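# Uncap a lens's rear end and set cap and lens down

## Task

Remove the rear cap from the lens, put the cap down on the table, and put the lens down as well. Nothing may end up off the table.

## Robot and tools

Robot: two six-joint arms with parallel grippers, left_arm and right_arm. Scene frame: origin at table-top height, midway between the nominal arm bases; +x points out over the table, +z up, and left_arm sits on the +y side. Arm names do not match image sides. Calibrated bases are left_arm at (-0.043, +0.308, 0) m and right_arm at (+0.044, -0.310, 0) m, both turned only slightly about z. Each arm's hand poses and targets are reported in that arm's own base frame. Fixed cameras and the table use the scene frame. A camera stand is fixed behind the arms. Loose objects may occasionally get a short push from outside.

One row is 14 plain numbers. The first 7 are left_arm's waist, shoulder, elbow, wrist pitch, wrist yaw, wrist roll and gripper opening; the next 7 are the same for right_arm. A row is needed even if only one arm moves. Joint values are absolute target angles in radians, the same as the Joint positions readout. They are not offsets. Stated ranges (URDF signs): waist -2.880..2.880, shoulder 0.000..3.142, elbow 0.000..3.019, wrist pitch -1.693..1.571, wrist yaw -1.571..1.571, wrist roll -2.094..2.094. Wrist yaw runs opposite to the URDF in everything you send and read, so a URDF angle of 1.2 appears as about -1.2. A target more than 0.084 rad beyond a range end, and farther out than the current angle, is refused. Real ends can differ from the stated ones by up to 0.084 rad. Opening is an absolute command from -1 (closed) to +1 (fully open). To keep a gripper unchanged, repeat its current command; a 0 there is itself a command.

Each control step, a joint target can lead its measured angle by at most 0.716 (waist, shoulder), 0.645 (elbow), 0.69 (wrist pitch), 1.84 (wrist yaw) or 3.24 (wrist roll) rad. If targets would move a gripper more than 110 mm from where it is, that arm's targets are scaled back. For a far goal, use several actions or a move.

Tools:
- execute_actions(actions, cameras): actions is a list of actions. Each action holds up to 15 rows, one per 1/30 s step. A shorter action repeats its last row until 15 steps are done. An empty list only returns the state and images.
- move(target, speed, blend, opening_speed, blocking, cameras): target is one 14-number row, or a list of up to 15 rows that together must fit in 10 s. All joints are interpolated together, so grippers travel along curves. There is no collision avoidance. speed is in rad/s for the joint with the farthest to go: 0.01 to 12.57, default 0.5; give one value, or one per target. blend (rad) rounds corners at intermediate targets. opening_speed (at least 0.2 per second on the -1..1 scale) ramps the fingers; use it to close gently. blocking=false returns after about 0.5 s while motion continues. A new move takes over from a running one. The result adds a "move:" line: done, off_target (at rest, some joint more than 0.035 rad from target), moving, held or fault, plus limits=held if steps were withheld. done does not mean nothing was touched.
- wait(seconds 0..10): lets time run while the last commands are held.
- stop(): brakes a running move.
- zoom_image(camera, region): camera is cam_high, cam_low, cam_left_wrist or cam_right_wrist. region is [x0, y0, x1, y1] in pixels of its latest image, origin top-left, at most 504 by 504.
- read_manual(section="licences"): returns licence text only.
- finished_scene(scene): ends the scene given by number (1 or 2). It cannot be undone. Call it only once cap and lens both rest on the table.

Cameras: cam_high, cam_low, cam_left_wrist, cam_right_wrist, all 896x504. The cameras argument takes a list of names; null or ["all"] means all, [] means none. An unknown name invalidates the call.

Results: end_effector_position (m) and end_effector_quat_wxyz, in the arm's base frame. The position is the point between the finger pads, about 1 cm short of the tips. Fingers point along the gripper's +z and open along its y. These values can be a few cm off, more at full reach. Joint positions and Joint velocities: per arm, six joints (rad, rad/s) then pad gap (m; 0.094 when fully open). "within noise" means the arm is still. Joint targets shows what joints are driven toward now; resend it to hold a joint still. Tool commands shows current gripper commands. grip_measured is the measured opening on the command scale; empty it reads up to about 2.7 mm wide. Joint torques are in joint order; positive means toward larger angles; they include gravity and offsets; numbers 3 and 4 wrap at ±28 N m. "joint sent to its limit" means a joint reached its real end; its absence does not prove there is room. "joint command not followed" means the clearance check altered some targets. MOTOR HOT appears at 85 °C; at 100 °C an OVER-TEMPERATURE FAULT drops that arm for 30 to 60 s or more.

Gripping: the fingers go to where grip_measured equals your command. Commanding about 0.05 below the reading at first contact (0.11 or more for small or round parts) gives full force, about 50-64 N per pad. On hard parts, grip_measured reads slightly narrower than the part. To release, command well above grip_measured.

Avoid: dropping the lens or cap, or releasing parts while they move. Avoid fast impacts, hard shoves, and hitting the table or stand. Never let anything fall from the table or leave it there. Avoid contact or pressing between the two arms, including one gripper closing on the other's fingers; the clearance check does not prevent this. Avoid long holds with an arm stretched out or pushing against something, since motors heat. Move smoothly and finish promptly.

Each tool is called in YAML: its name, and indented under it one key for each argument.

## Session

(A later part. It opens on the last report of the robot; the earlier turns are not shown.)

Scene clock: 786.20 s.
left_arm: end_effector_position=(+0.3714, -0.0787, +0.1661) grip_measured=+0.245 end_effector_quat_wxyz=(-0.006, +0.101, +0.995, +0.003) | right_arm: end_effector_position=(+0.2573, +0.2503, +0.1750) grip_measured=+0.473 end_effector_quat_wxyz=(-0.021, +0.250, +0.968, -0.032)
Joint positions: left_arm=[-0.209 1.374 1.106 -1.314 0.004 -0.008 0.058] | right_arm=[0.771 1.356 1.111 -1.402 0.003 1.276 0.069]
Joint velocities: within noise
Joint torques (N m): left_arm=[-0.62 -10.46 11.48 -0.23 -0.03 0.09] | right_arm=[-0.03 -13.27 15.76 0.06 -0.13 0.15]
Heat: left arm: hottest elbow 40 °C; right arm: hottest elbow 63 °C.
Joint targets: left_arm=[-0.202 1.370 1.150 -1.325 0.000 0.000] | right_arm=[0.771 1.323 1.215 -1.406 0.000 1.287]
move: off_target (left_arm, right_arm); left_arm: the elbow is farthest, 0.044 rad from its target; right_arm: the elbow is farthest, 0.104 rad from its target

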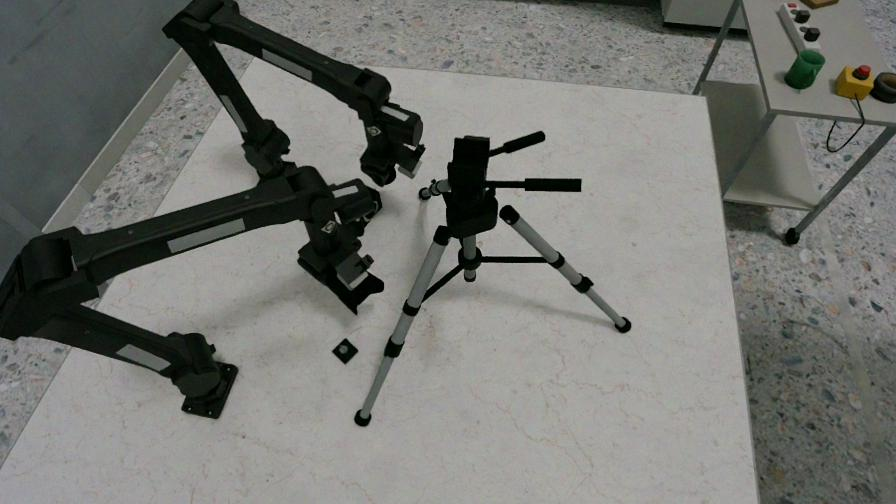

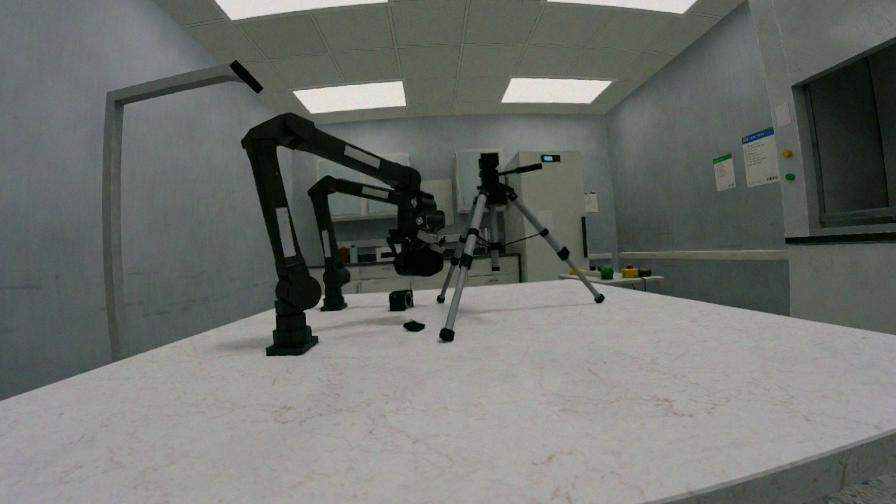

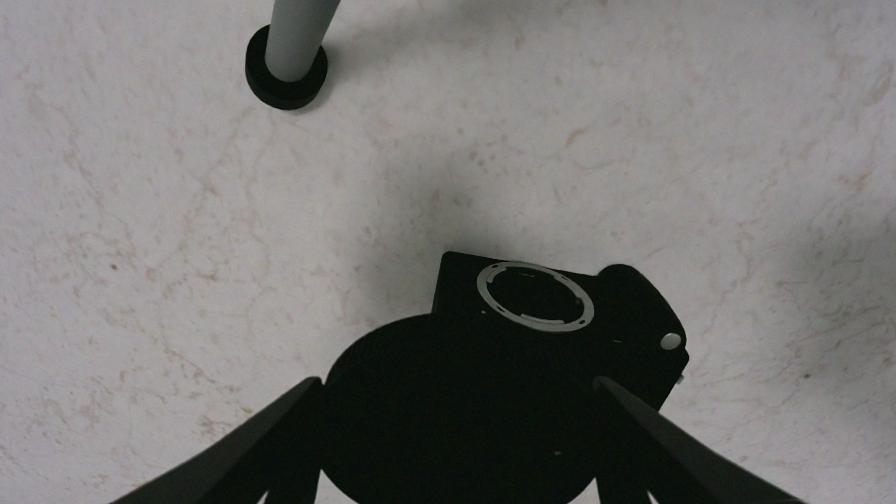

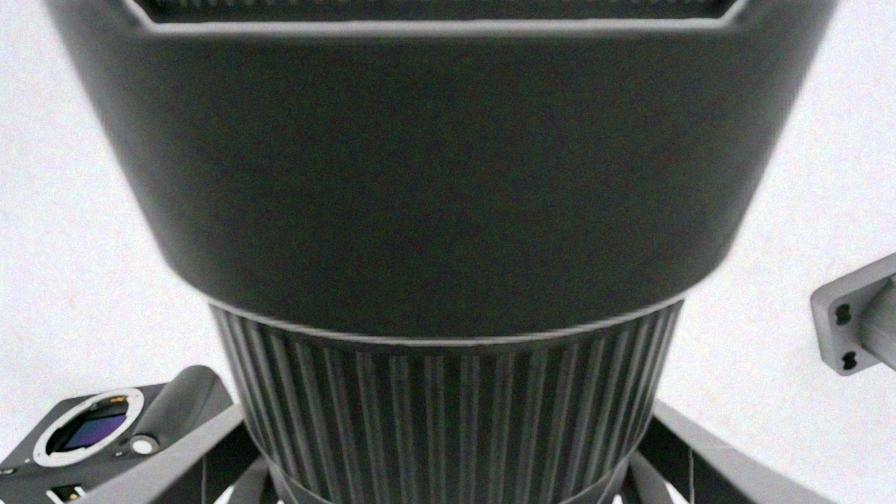

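move:
  target:
    - [0.057,1.37,1.15,-1.325,0,-1.2,0.0,0.771,1.323,1.215,-1.406,0.0,1.287,0.2]
    - [0.057,1.272,0.82,-1.125,0,-1.21,0.0,0.771,1.323,1.215,-1.406,0.0,1.287,0.2]
  speed: 0.6
  blend: 0.1

Scene clock: 841.17 s.
left_arm: end_effector_position=(+0.3133, +0.0148, +0.0941) grip_measured=+0.245 end_effector_quat_wxyz=(-0.011, -0.585, +0.811, +0.009) | right_arm: end_effector_position=(+0.2573, +0.2503, +0.1750) grip_measured=+0.473 end_effector_quat_wxyz=(-0.021, +0.250, +0.968, -0.032)
Joint positions: left_arm=[0.047 1.283 0.819 -1.136 0.003 -1.202 0.058] | right_arm=[0.771 1.356 1.111 -1.402 0.003 1.276 0.069]
Joint velocities: within noise
Joint torques (N m): left_arm=[-0.21 -8.64 7.71 0.81 0.09 -0.08] | right_arm=[-0.03 -14.21 15.41 -0.06 -0.2 0.1]
Heat: left arm: hottest elbow 46 °C; right arm: hottest elbow 65 °C.
Joint targets: left_arm=[0.057 1.272 0.820 -1.125 0.000 -1.210] | right_arm=[0.771 1.323 1.215 -1.406 0.000 1.287]
move: off_target (right_arm); right_arm: the elbow is farthest, 0.104 rad from its target

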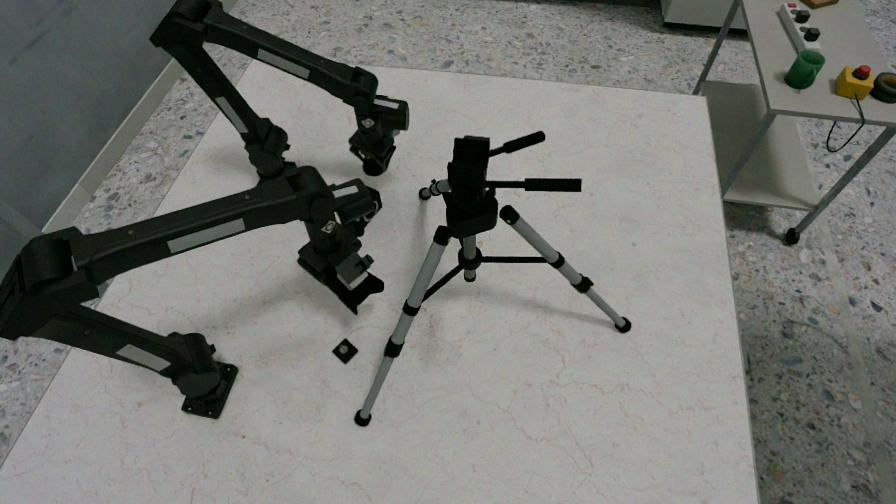

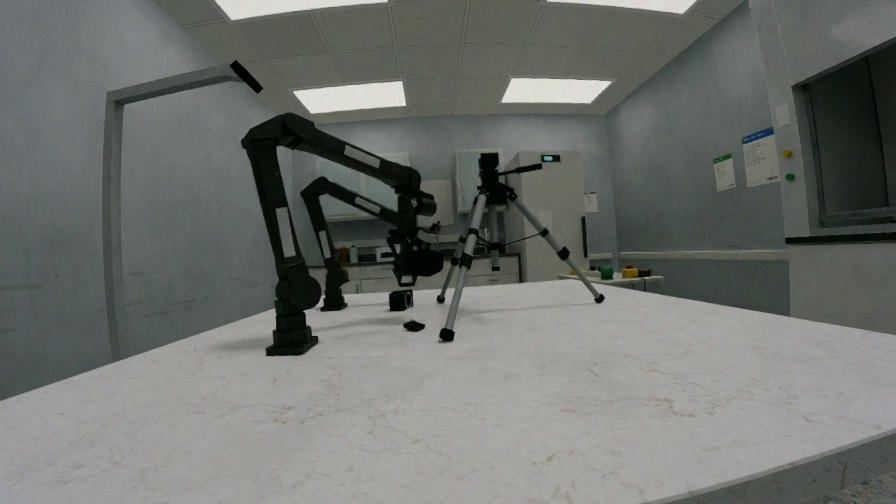

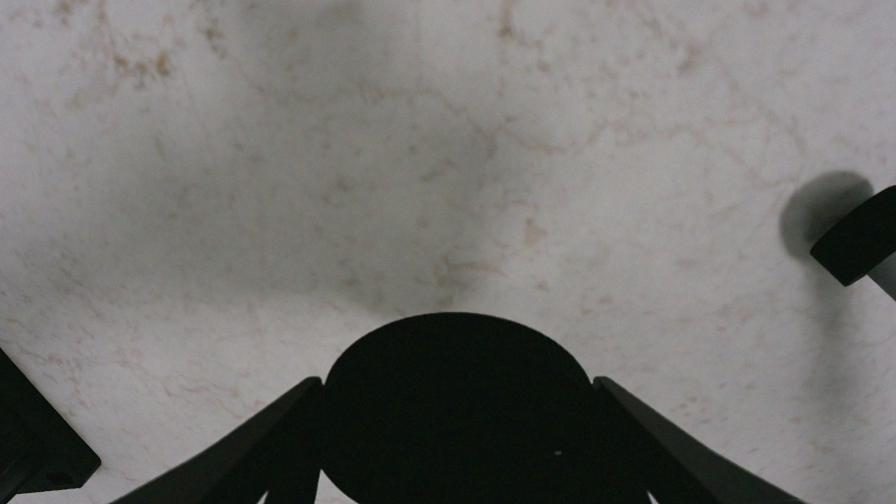

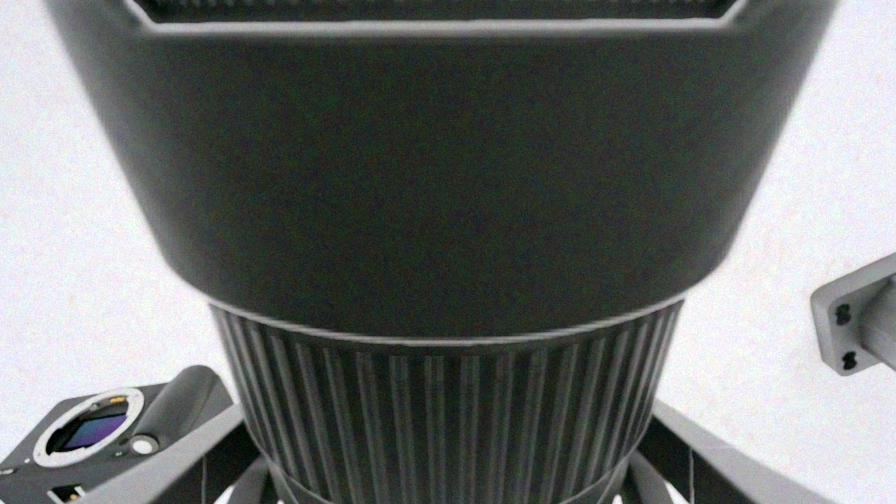

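move:
  target: [0.057,1.361,0.746,-0.955,0,-1.21,0.0,0.771,1.323,1.215,-1.406,0.0,1.287,0.2]
  speed: 0.3

zoom_image:
  camera: "cam_low"
  region: [370, 230, 470, 340]

zoom_image:
  camera: "cam_high"
  region: [320, 80, 450, 220]

Scene clock: 864.23 s.
left_arm: end_effector_position=(+0.3190, +0.0151, +0.0491) grip_measured=+0.245 end_effector_quat_wxyz=(+0.000, -0.585, +0.811, +0.002) | right_arm: end_effector_position=(+0.2573, +0.2503, +0.1750) grip_measured=+0.473 end_effector_quat_wxyz=(-0.021, +0.250, +0.968, -0.032)
Joint positions: left_arm=[0.047 1.353 0.746 -0.966 0.003 -1.202 0.058] | right_arm=[0.771 1.356 1.111 -1.402 0.003 1.276 0.069]
Joint velocities: within noise
Joint torques (N m): left_arm=[-0.5 -7.82 6.97 0.79 0.1 -0.07] | right_arm=[-0.32 -13.22 15.65 -0.12 -0.2 0.14]
Heat: left arm: hottest elbow 44 °C; right arm: hottest elbow 65 °C.
Joint targets: left_arm=[0.057 1.361 0.746 -0.955 0.000 -1.210] | right_arm=[0.771 1.323 1.215 -1.406 0.000 1.287]
move: off_target (right_arm); right_arm: the elbow is farthest, 0.104 rad from its target

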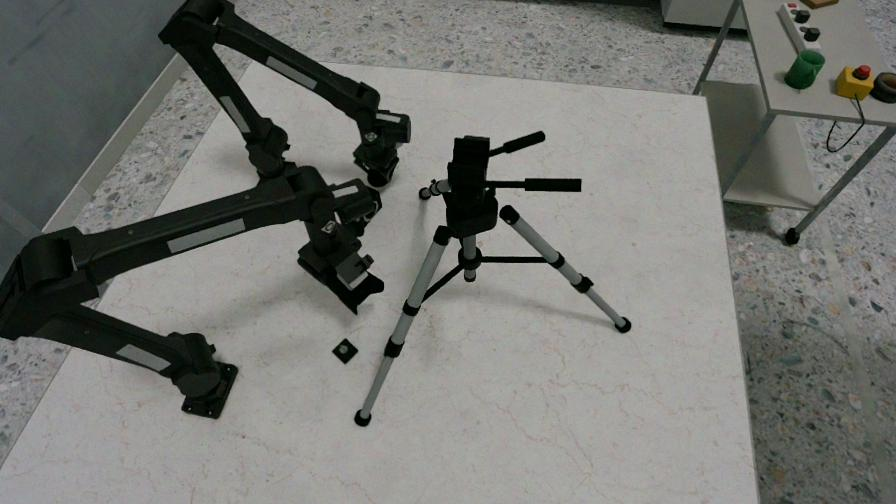

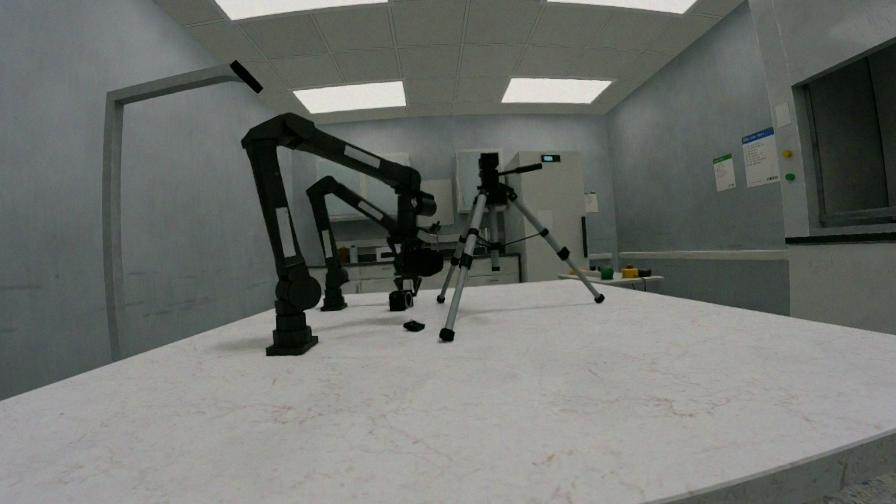

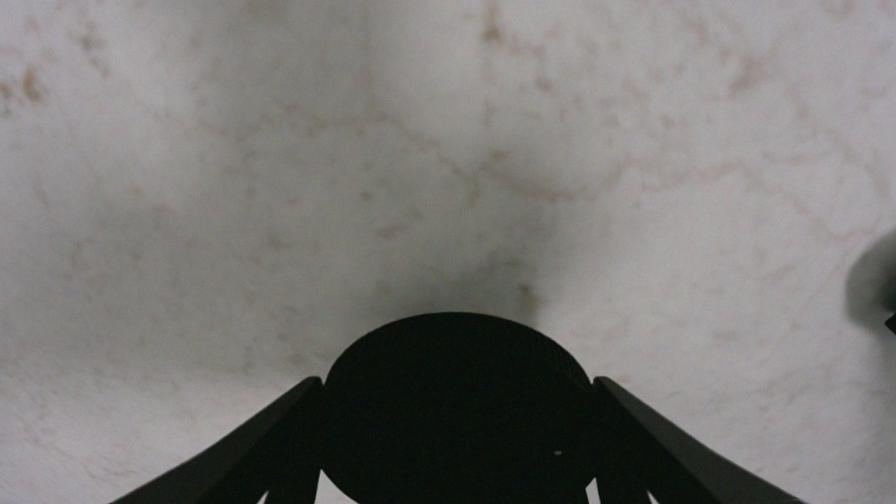

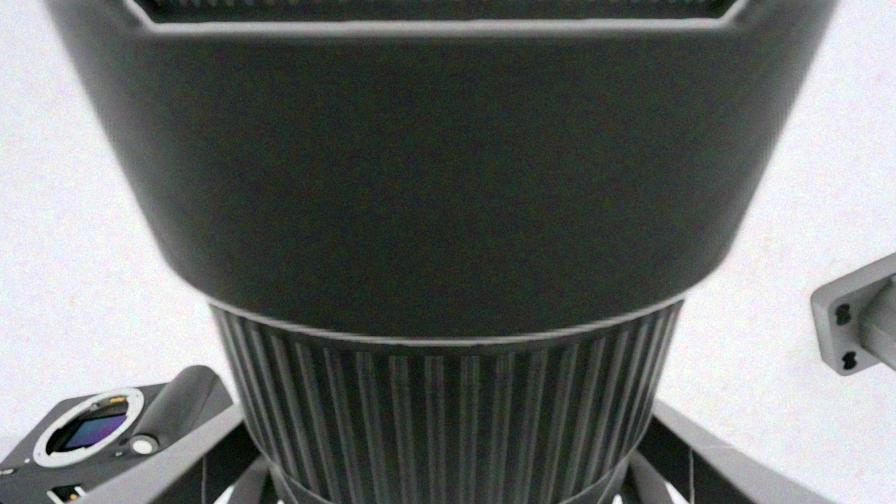

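Scaled by 4.582.

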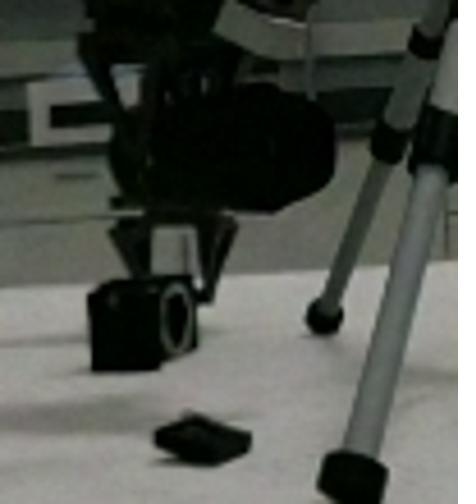

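Scaled by 3.600.

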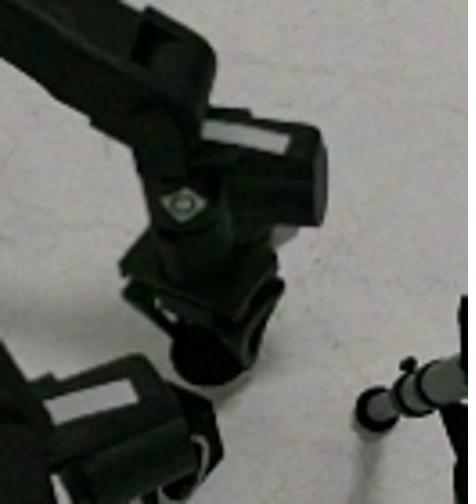

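move:
  target: [0.057,1.401,0.719,-0.889,0,-1.21,0.0,0.771,1.323,1.215,-1.406,0.0,1.287,0.2]
  speed: 0.1
  cameras: ["cam_left_wrist","cam_low"]

zoom_image:
  camera: "cam_low"
  region: [370, 250, 450, 330]

Scene clock: 875.67 s.
left_arm: end_effector_position=(+0.3200, +0.0151, +0.0305) grip_measured=+0.245 end_effector_quat_wxyz=(+0.002, -0.585, +0.811, +0.001) | right_arm: end_effector_position=(+0.2573, +0.2503, +0.1750) grip_measured=+0.473 end_effector_quat_wxyz=(-0.021, +0.250, +0.968, -0.032)
Joint positions: left_arm=[0.047 1.389 0.721 -0.901 0.003 -1.202 0.058] | right_arm=[0.771 1.356 1.111 -1.402 0.003 1.276 0.069]
Joint velocities: within noise
Joint torques (N m): left_arm=[-0.5 -7.94 6.5 0.81 0.08 -0.08] | right_arm=[0.21 -13.27 15.54 -0.02 -0.11 0.2]
Heat: left arm: hottest elbow 43 °C; right arm: hottest elbow 65 °C.
Joint targets: left_arm=[0.057 1.401 0.719 -0.889 0.000 -1.210] | right_arm=[0.771 1.323 1.215 -1.406 0.000 1.287]
move: off_target (right_arm); right_arm: the elbow is farthest, 0.104 rad from its target
Images, in order (width x height): cam_low 896x504, cam_left_wrist 896x504.

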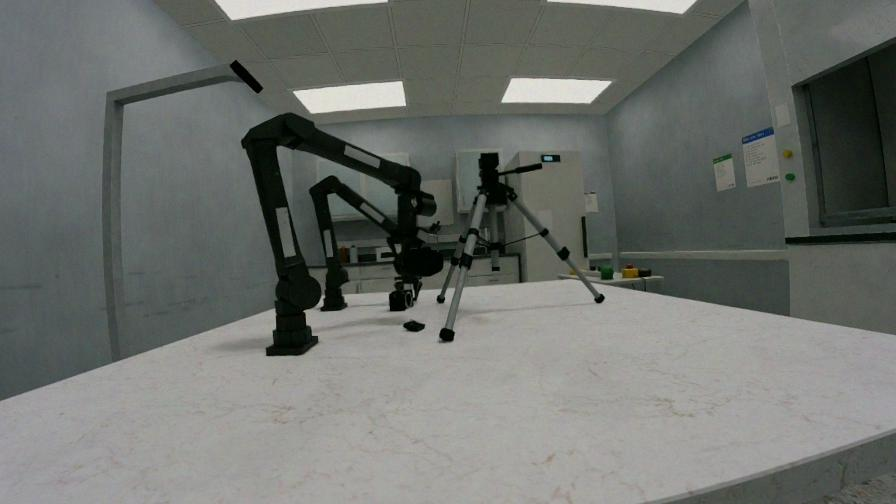

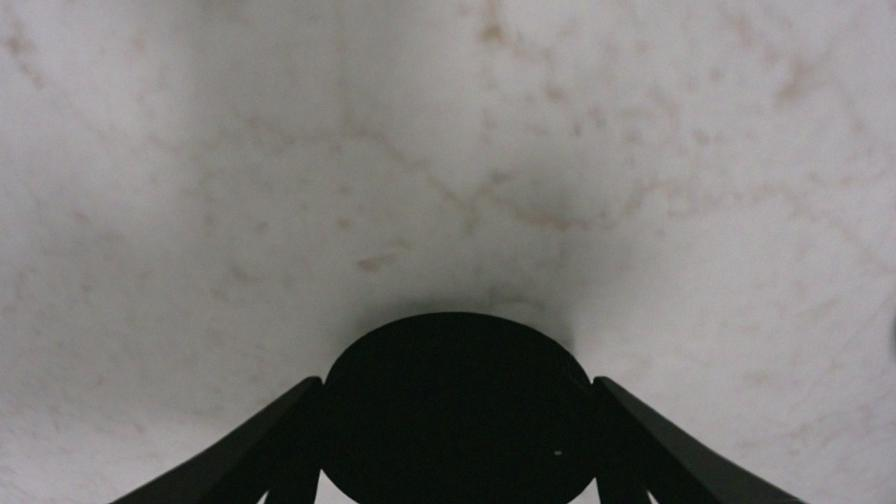

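Scaled by 6.300.

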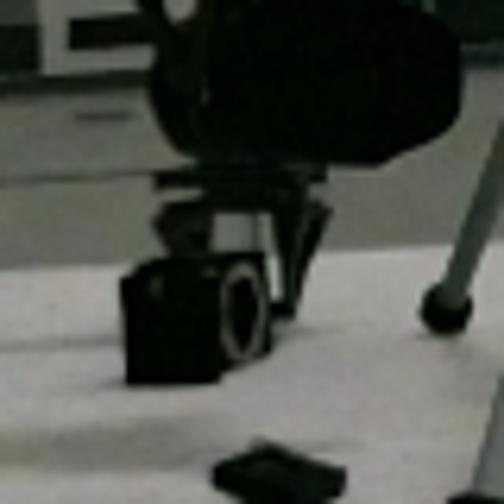

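move:
  target: [0.057,1.417,0.71,-0.865,0,-1.21,0.0,0.771,1.323,1.215,-1.406,0.0,1.287,0.2]
  speed: 0.05
  cameras: ["cam_left_wrist"]

move:
  target: [0.057,1.426,0.705,-0.851,0,-1.21,0.0,0.771,1.323,1.215,-1.406,0.0,1.287,0.2]
  speed: 0.05
  cameras: ["cam_left_wrist"]

Scene clock: 886.47 s.
left_arm: end_effector_position=(+0.3201, +0.0152, +0.0233) grip_measured=+0.245 end_effector_quat_wxyz=(+0.001, -0.585, +0.811, +0.001) | right_arm: end_effector_position=(+0.2573, +0.2503, +0.1750) grip_measured=+0.473 end_effector_quat_wxyz=(-0.021, +0.250, +0.968, -0.032)
Joint positions: left_arm=[0.047 1.405 0.712 -0.877 0.003 -1.202 0.058] | right_arm=[0.771 1.356 1.111 -1.402 0.003 1.277 0.069]
Joint velocities: within noise
Joint torques (N m): left_arm=[-0.62 -8 6.32 0.84 0.08 -0.08] | right_arm=[0.15 -13.51 15.62 0.25 -0.15 0.18]
Heat: left arm: hottest elbow 42 °C; right arm: hottest elbow 65 °C.
Joint targets: left_arm=[0.057 1.417 0.710 -0.865 0.000 -1.210] | right_arm=[0.771 1.323 1.215 -1.406 0.000 1.287]
move: off_target (right_arm); right_arm: the elbow is farthest, 0.104 rad from its target
Images, in order (width x height): cam_left_wrist 896x504.

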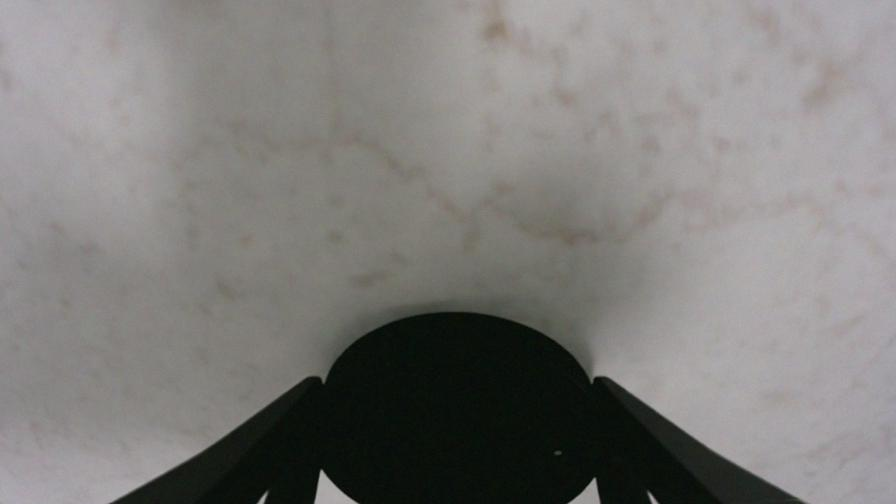

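Scene clock: 887.27 s.
left_arm: end_effector_position=(+0.3199, +0.0151, +0.0191) grip_measured=+0.245 end_effector_quat_wxyz=(+0.001, -0.585, +0.811, +0.001) | right_arm: end_effector_position=(+0.2573, +0.2503, +0.1750) grip_measured=+0.473 end_effector_quat_wxyz=(-0.021, +0.250, +0.968, -0.032)
Joint positions: left_arm=[0.047 1.414 0.707 -0.863 0.003 -1.202 0.058] | right_arm=[0.771 1.356 1.111 -1.402 0.003 1.277 0.069]
Joint velocities: within noise
Joint torques (N m): left_arm=[-0.32 -7.65 6.17 0.68 0.1 -0.07] | right_arm=[0.62 -13.39 15.84 -0.03 -0.24 0.14]
Heat: left arm: hottest elbow 42 °C; right arm: hottest elbow 65 °C.
Joint targets: left_arm=[0.057 1.426 0.705 -0.851 0.000 -1.210] | right_arm=[0.771 1.323 1.215 -1.406 0.000 1.287]
move: off_target (right_arm); right_arm: the elbow is farthest, 0.104 rad from its target
Images, in order (width x height): cam_left_wrist 896x504.

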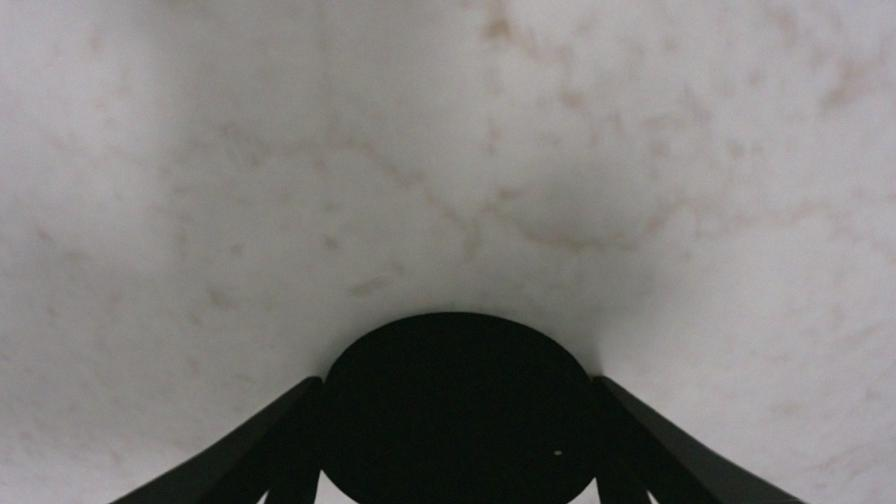

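move:
  target: [0.057,1.435,0.7,-0.837,0,-1.21,0.0,0.771,1.323,1.215,-1.406,0.0,1.287,0.2]
  speed: 0.05
  cameras: ["cam_left_wrist"]

move:
  target: [0.057,1.4395,0.6975,-0.83,0,-1.21,0.0,0.771,1.323,1.215,-1.406,0.0,1.287,0.2]
  speed: 0.05
  cameras: ["cam_left_wrist"]

zoom_image:
  camera: "cam_left_wrist"
  region: [280, 260, 640, 460]

Scene clock: 907.47 s.
left_arm: end_effector_position=(+0.3222, +0.0153, +0.0185) grip_measured=+0.245 end_effector_quat_wxyz=(+0.005, -0.585, +0.811, -0.001) | right_arm: end_effector_position=(+0.2573, +0.2503, +0.1750) grip_measured=+0.473 end_effector_quat_wxyz=(-0.021, +0.250, +0.968, -0.032)
Joint positions: left_arm=[0.047 1.415 0.707 -0.852 0.003 -1.202 0.058] | right_arm=[0.771 1.356 1.111 -1.402 0.003 1.277 0.069]
Joint velocities: within noise
Joint torques (N m): left_arm=[-0.26 -7.41 6 1.01 0.08 -0.08] | right_arm=[0.09 -13.1 15.83 0.02 -0.15 0.17]
Heat: left arm: hottest elbow 41 °C; right arm: hottest elbow 66 °C.
Joint targets: left_arm=[0.057 1.435 0.700 -0.837 0.000 -1.210] | right_arm=[0.771 1.323 1.215 -1.406 0.000 1.287]
move: off_target (right_arm); right_arm: the elbow is farthest, 0.104 rad from its target
Images, in order (width x height): cam_left_wrist 896x504.

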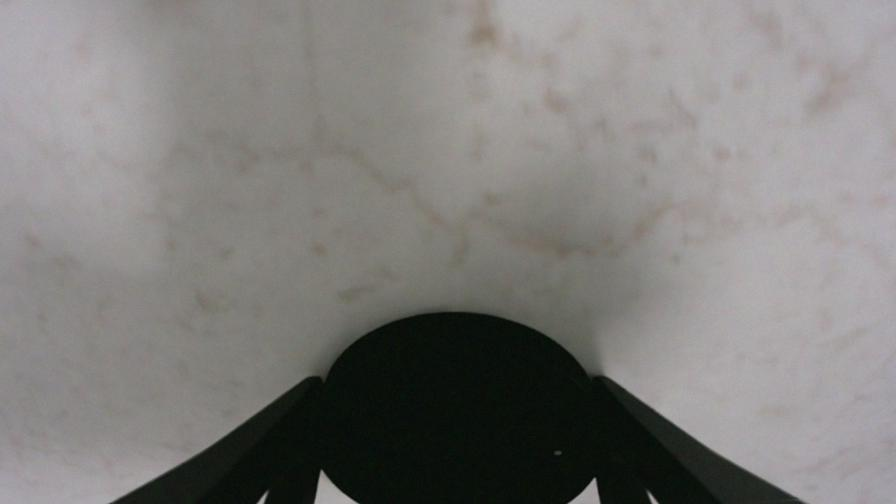

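Scene clock: 908.17 s.
left_arm: end_effector_position=(+0.3226, +0.0153, +0.0182) grip_measured=+0.245 end_effector_quat_wxyz=(+0.006, -0.585, +0.811, -0.002) | right_arm: end_effector_position=(+0.2573, +0.2503, +0.1750) grip_measured=+0.473 end_effector_quat_wxyz=(-0.021, +0.250, +0.968, -0.032)
Joint positions: left_arm=[0.047 1.416 0.706 -0.849 0.003 -1.202 0.058] | right_arm=[0.771 1.356 1.111 -1.402 0.003 1.277 0.069]
Joint velocities: within noise
Joint torques (N m): left_arm=[-0.67 -7.12 5.83 1.18 0.08 -0.07] | right_arm=[-0.56 -13.45 15.62 -0.2 -0.13 0.16]
Heat: left arm: hottest elbow 41 °C; right arm: hottest elbow 66 °C.
Joint targets: left_arm=[0.057 1.439 0.697 -0.830 0.000 -1.210] | right_arm=[0.771 1.323 1.215 -1.406 0.000 1.287]
move: off_target (right_arm); right_arm: the elbow is farthest, 0.104 rad from its target
Images, in order (width x height): cam_left_wrist 896x504.

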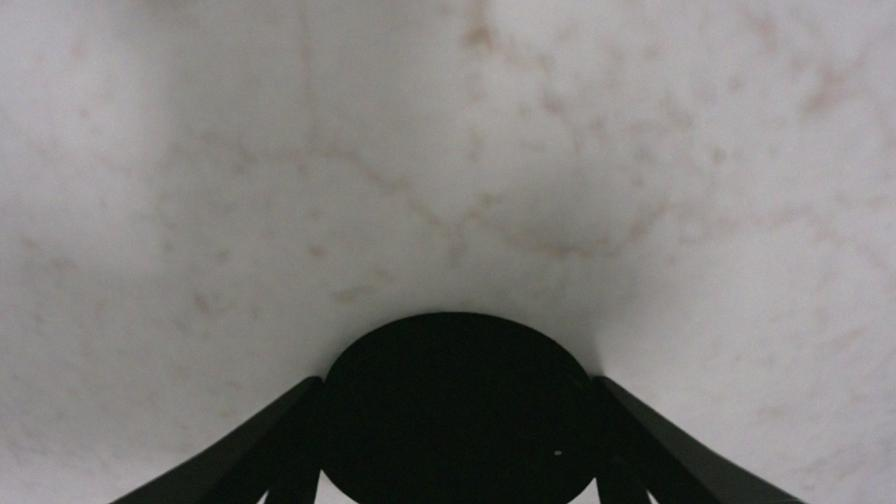

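Scaled by 1.400.

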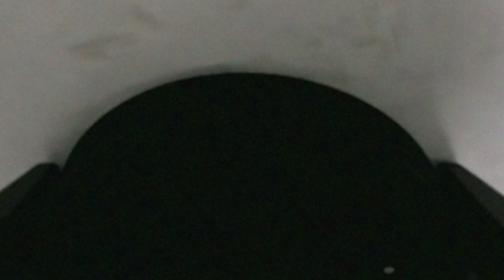

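move:
  target:
    - [0.057,1.428,0.705,-0.852,0,-1.21,0.0,0.771,1.323,1.215,-1.406,0.0,1.287,0.2]
    - [0.057,1.428,0.705,-0.852,0,-1.21,0.9,0.771,1.323,1.215,-1.406,0.0,1.287,0.2]
  speed: 0.05
  opening_speed: 0.5
  cameras: ["cam_left_wrist"]

Scene clock: 919.87 s.
left_arm: end_effector_position=(+0.3226, +0.0156, +0.0182) grip_measured=+0.897 end_effector_quat_wxyz=(+0.006, -0.585, +0.811, -0.002) | right_arm: end_effector_position=(+0.2573, +0.2503, +0.1750) grip_measured=+0.473 end_effector_quat_wxyz=(-0.021, +0.250, +0.968, -0.032)
Joint positions: left_arm=[0.048 1.416 0.706 -0.849 0.003 -1.202 0.089] | right_arm=[0.771 1.356 1.111 -1.402 0.003 1.277 0.069]
Joint velocities: left_arm=[within noise] | right_arm=[-0.005 0.005 0.046 0.012 -0.037 0.037 -0.002]
Joint torques (N m): left_arm=[-0.62 -8.06 6.32 0.23 0.09 -0.09] | right_arm=[-0.03 -12.4 15.35 0.05 -0.14 0.12]
Heat: left arm: hottest elbow 41 °C; right arm: hottest elbow 66 °C.
Joint targets: left_arm=[0.057 1.428 0.705 -0.852 0.000 -1.210] | right_arm=[0.771 1.323 1.215 -1.406 0.000 1.287]
move: off_target (right_arm); right_arm: the elbow is farthest, 0.104 rad from its target
Images, in order (width x height): cam_left_wrist 896x504.

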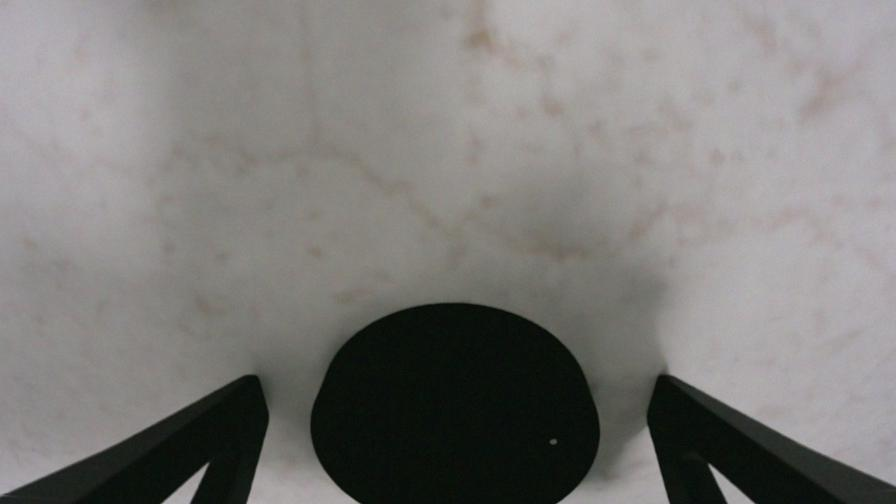

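move:
  target:
    - [0.057,1.272,0.86,-1.135,0,-1.21,0.9,0.771,1.323,1.215,-1.406,0.0,1.287,0.2]
    - [0.1,1.2,1.1,-1.3,0,-1.21,0.9,0.821,1.428,0.962,-1.105,0.003,1.33,0.2]
    - [0.1,1.2,1.1,-1.3,0,-1.21,0.9,0.821,1.51,0.882,-0.944,0.003,1.33,0.2]
  speed: [0.25,0.4,0.15]
  blend: [0.02,0.05,0]

zoom_image:
  camera: "cam_low"
  region: [360, 240, 480, 340]

Scene clock: 969.13 s.
left_arm: end_effector_position=(+0.3576, +0.0321, +0.2043) grip_measured=+0.898 end_effector_quat_wxyz=(+0.055, -0.601, +0.797, -0.033) | right_arm: end_effector_position=(+0.2535, +0.2689, +0.0359) grip_measured=+0.473 end_effector_quat_wxyz=(-0.009, +0.252, +0.968, -0.012)
Joint positions: left_arm=[0.089 1.205 1.052 -1.29 0.003 -1.203 0.089] | right_arm=[0.814 1.521 0.88 -0.96 0.003 1.324 0.069]
Joint velocities: within noise
Joint torques (N m): left_arm=[-0.62 -8.64 12.19 0.1 0.11 -0.07] | right_arm=[0.15 -12.51 6.86 0.83 -0.08 0.14]
Heat: left arm: hottest elbow 40 °C; right arm: hottest elbow 67 °C.
Joint targets: left_arm=[0.100 1.200 1.100 -1.300 0.000 -1.210] | right_arm=[0.821 1.510 0.882 -0.944 0.003 1.330]
move: off_target (left_arm); left_arm: the elbow is farthest, 0.048 rad from its target

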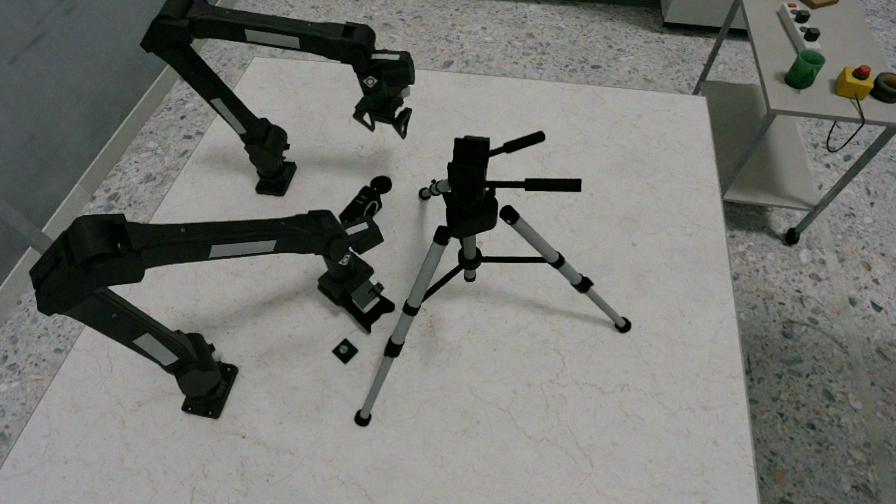

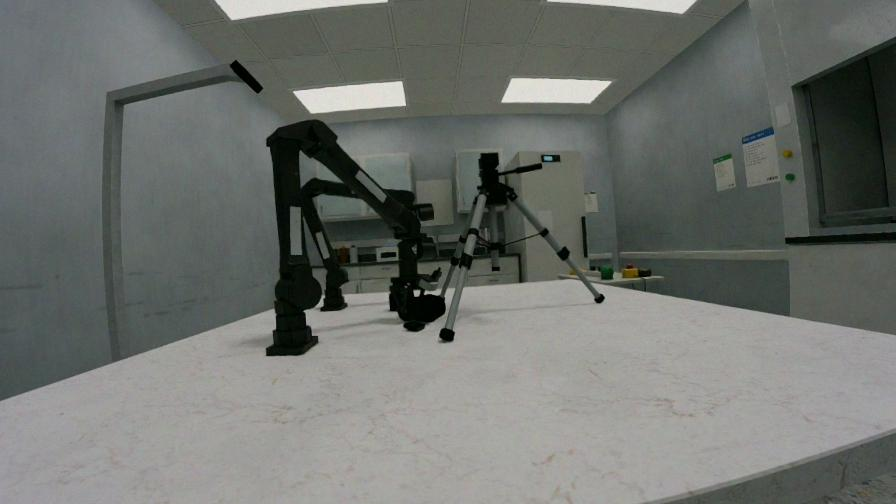

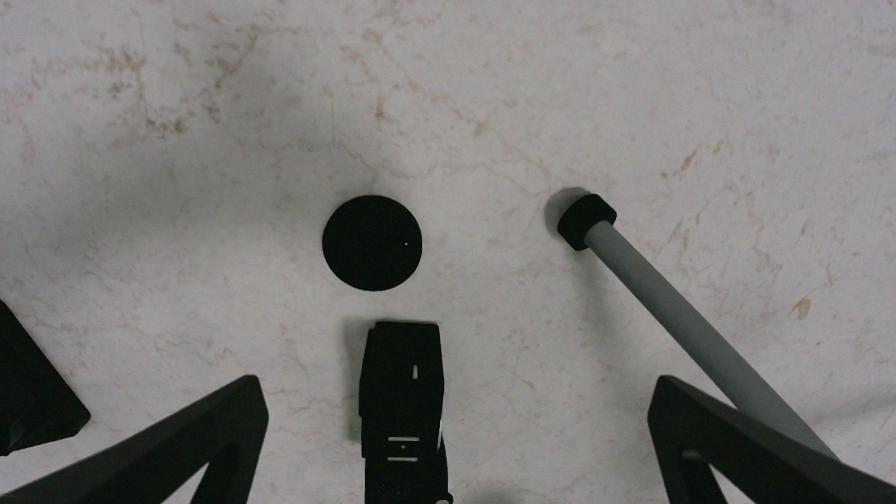

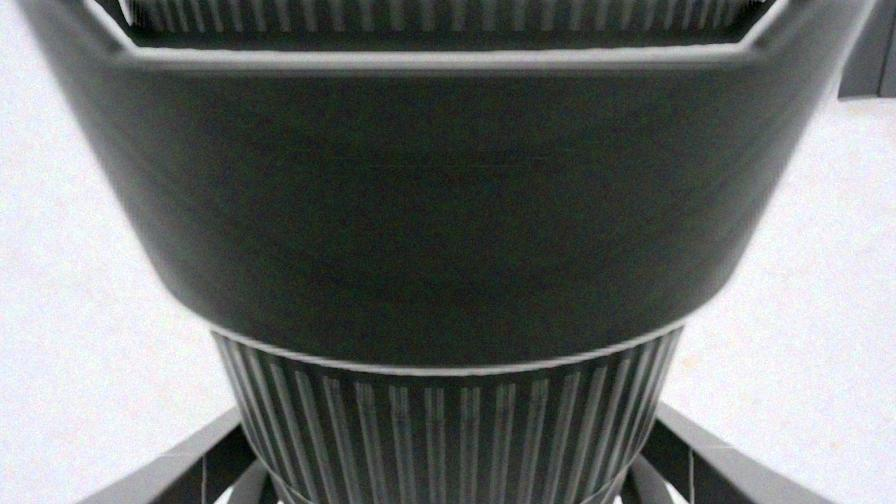

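Scaled by 4.200.

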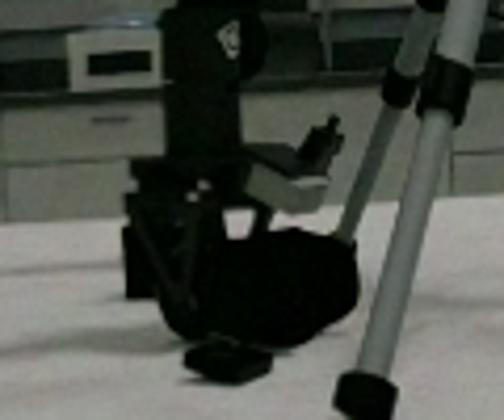

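move:
  target:
    - [0.1,1.2,1.1,-1.3,0,-1.21,0.9,0.821,1.515,0.876,-0.943,0.003,1.33,0.2]
    - [0.1,1.2,1.1,-1.3,0,-1.21,0.9,0.821,1.515,0.876,-0.943,0.003,1.33,1.0]
  speed: 0.05
  opening_speed: 0.35
  cameras: ["cam_right_wrist","cam_low"]

zoom_image:
  camera: "cam_low"
  region: [360, 240, 480, 340]

Scene clock: 990.33 s.
left_arm: end_effector_position=(+0.3576, +0.0321, +0.2043) grip_measured=+0.898 end_effector_quat_wxyz=(+0.055, -0.601, +0.797, -0.033) | right_arm: end_effector_position=(+0.2540, +0.2694, +0.0355) grip_measured=+0.997 end_effector_quat_wxyz=(-0.008, +0.252, +0.968, -0.011)
Joint positions: left_arm=[0.089 1.205 1.052 -1.29 0.003 -1.203 0.089] | right_arm=[0.814 1.521 0.879 -0.955 0.003 1.324 0.094]
Joint velocities: within noise
Joint torques (N m): left_arm=[-0.32 -8.64 12.18 0.08 0.1 -0.07] | right_arm=[1.14 -10.99 6.64 0.64 -0.05 0.1]
Heat: left arm: hottest elbow 42 °C; right arm: hottest elbow 62 °C.
Joint targets: left_arm=[0.100 1.200 1.100 -1.300 0.000 -1.210] | right_arm=[0.821 1.515 0.876 -0.943 0.003 1.330]
move: off_target (left_arm); left_arm: the elbow is farthest, 0.048 rad from its target
Images, in order (width x height): cam_low 896x504, cam_right_wrist 896x504.

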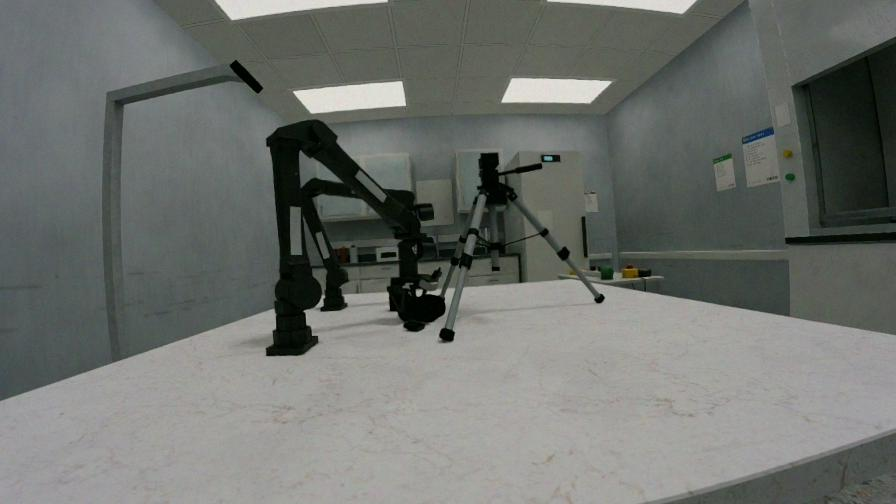

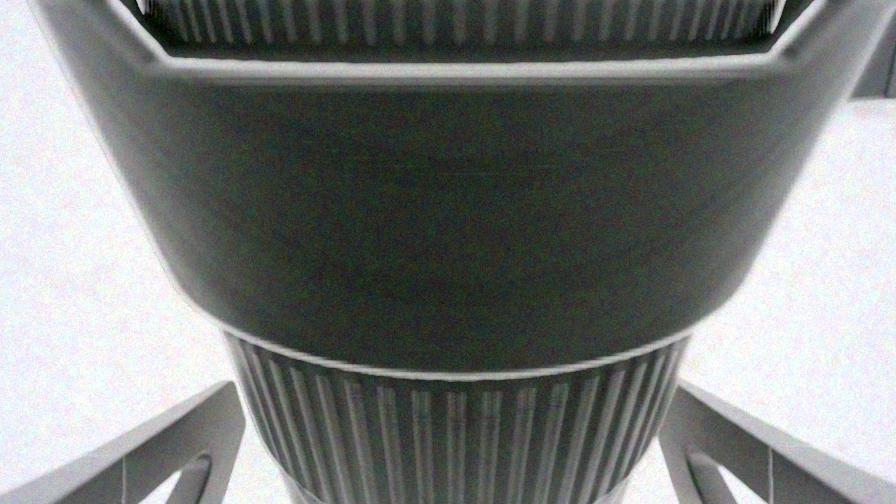

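Scaled by 4.200.

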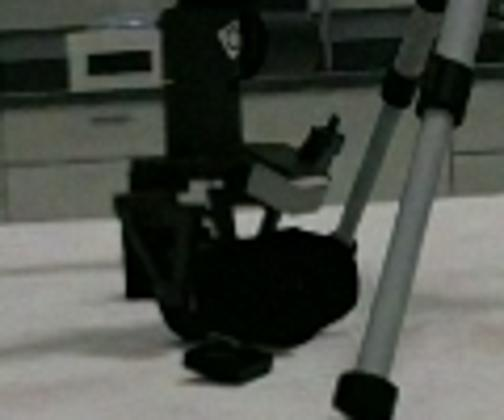

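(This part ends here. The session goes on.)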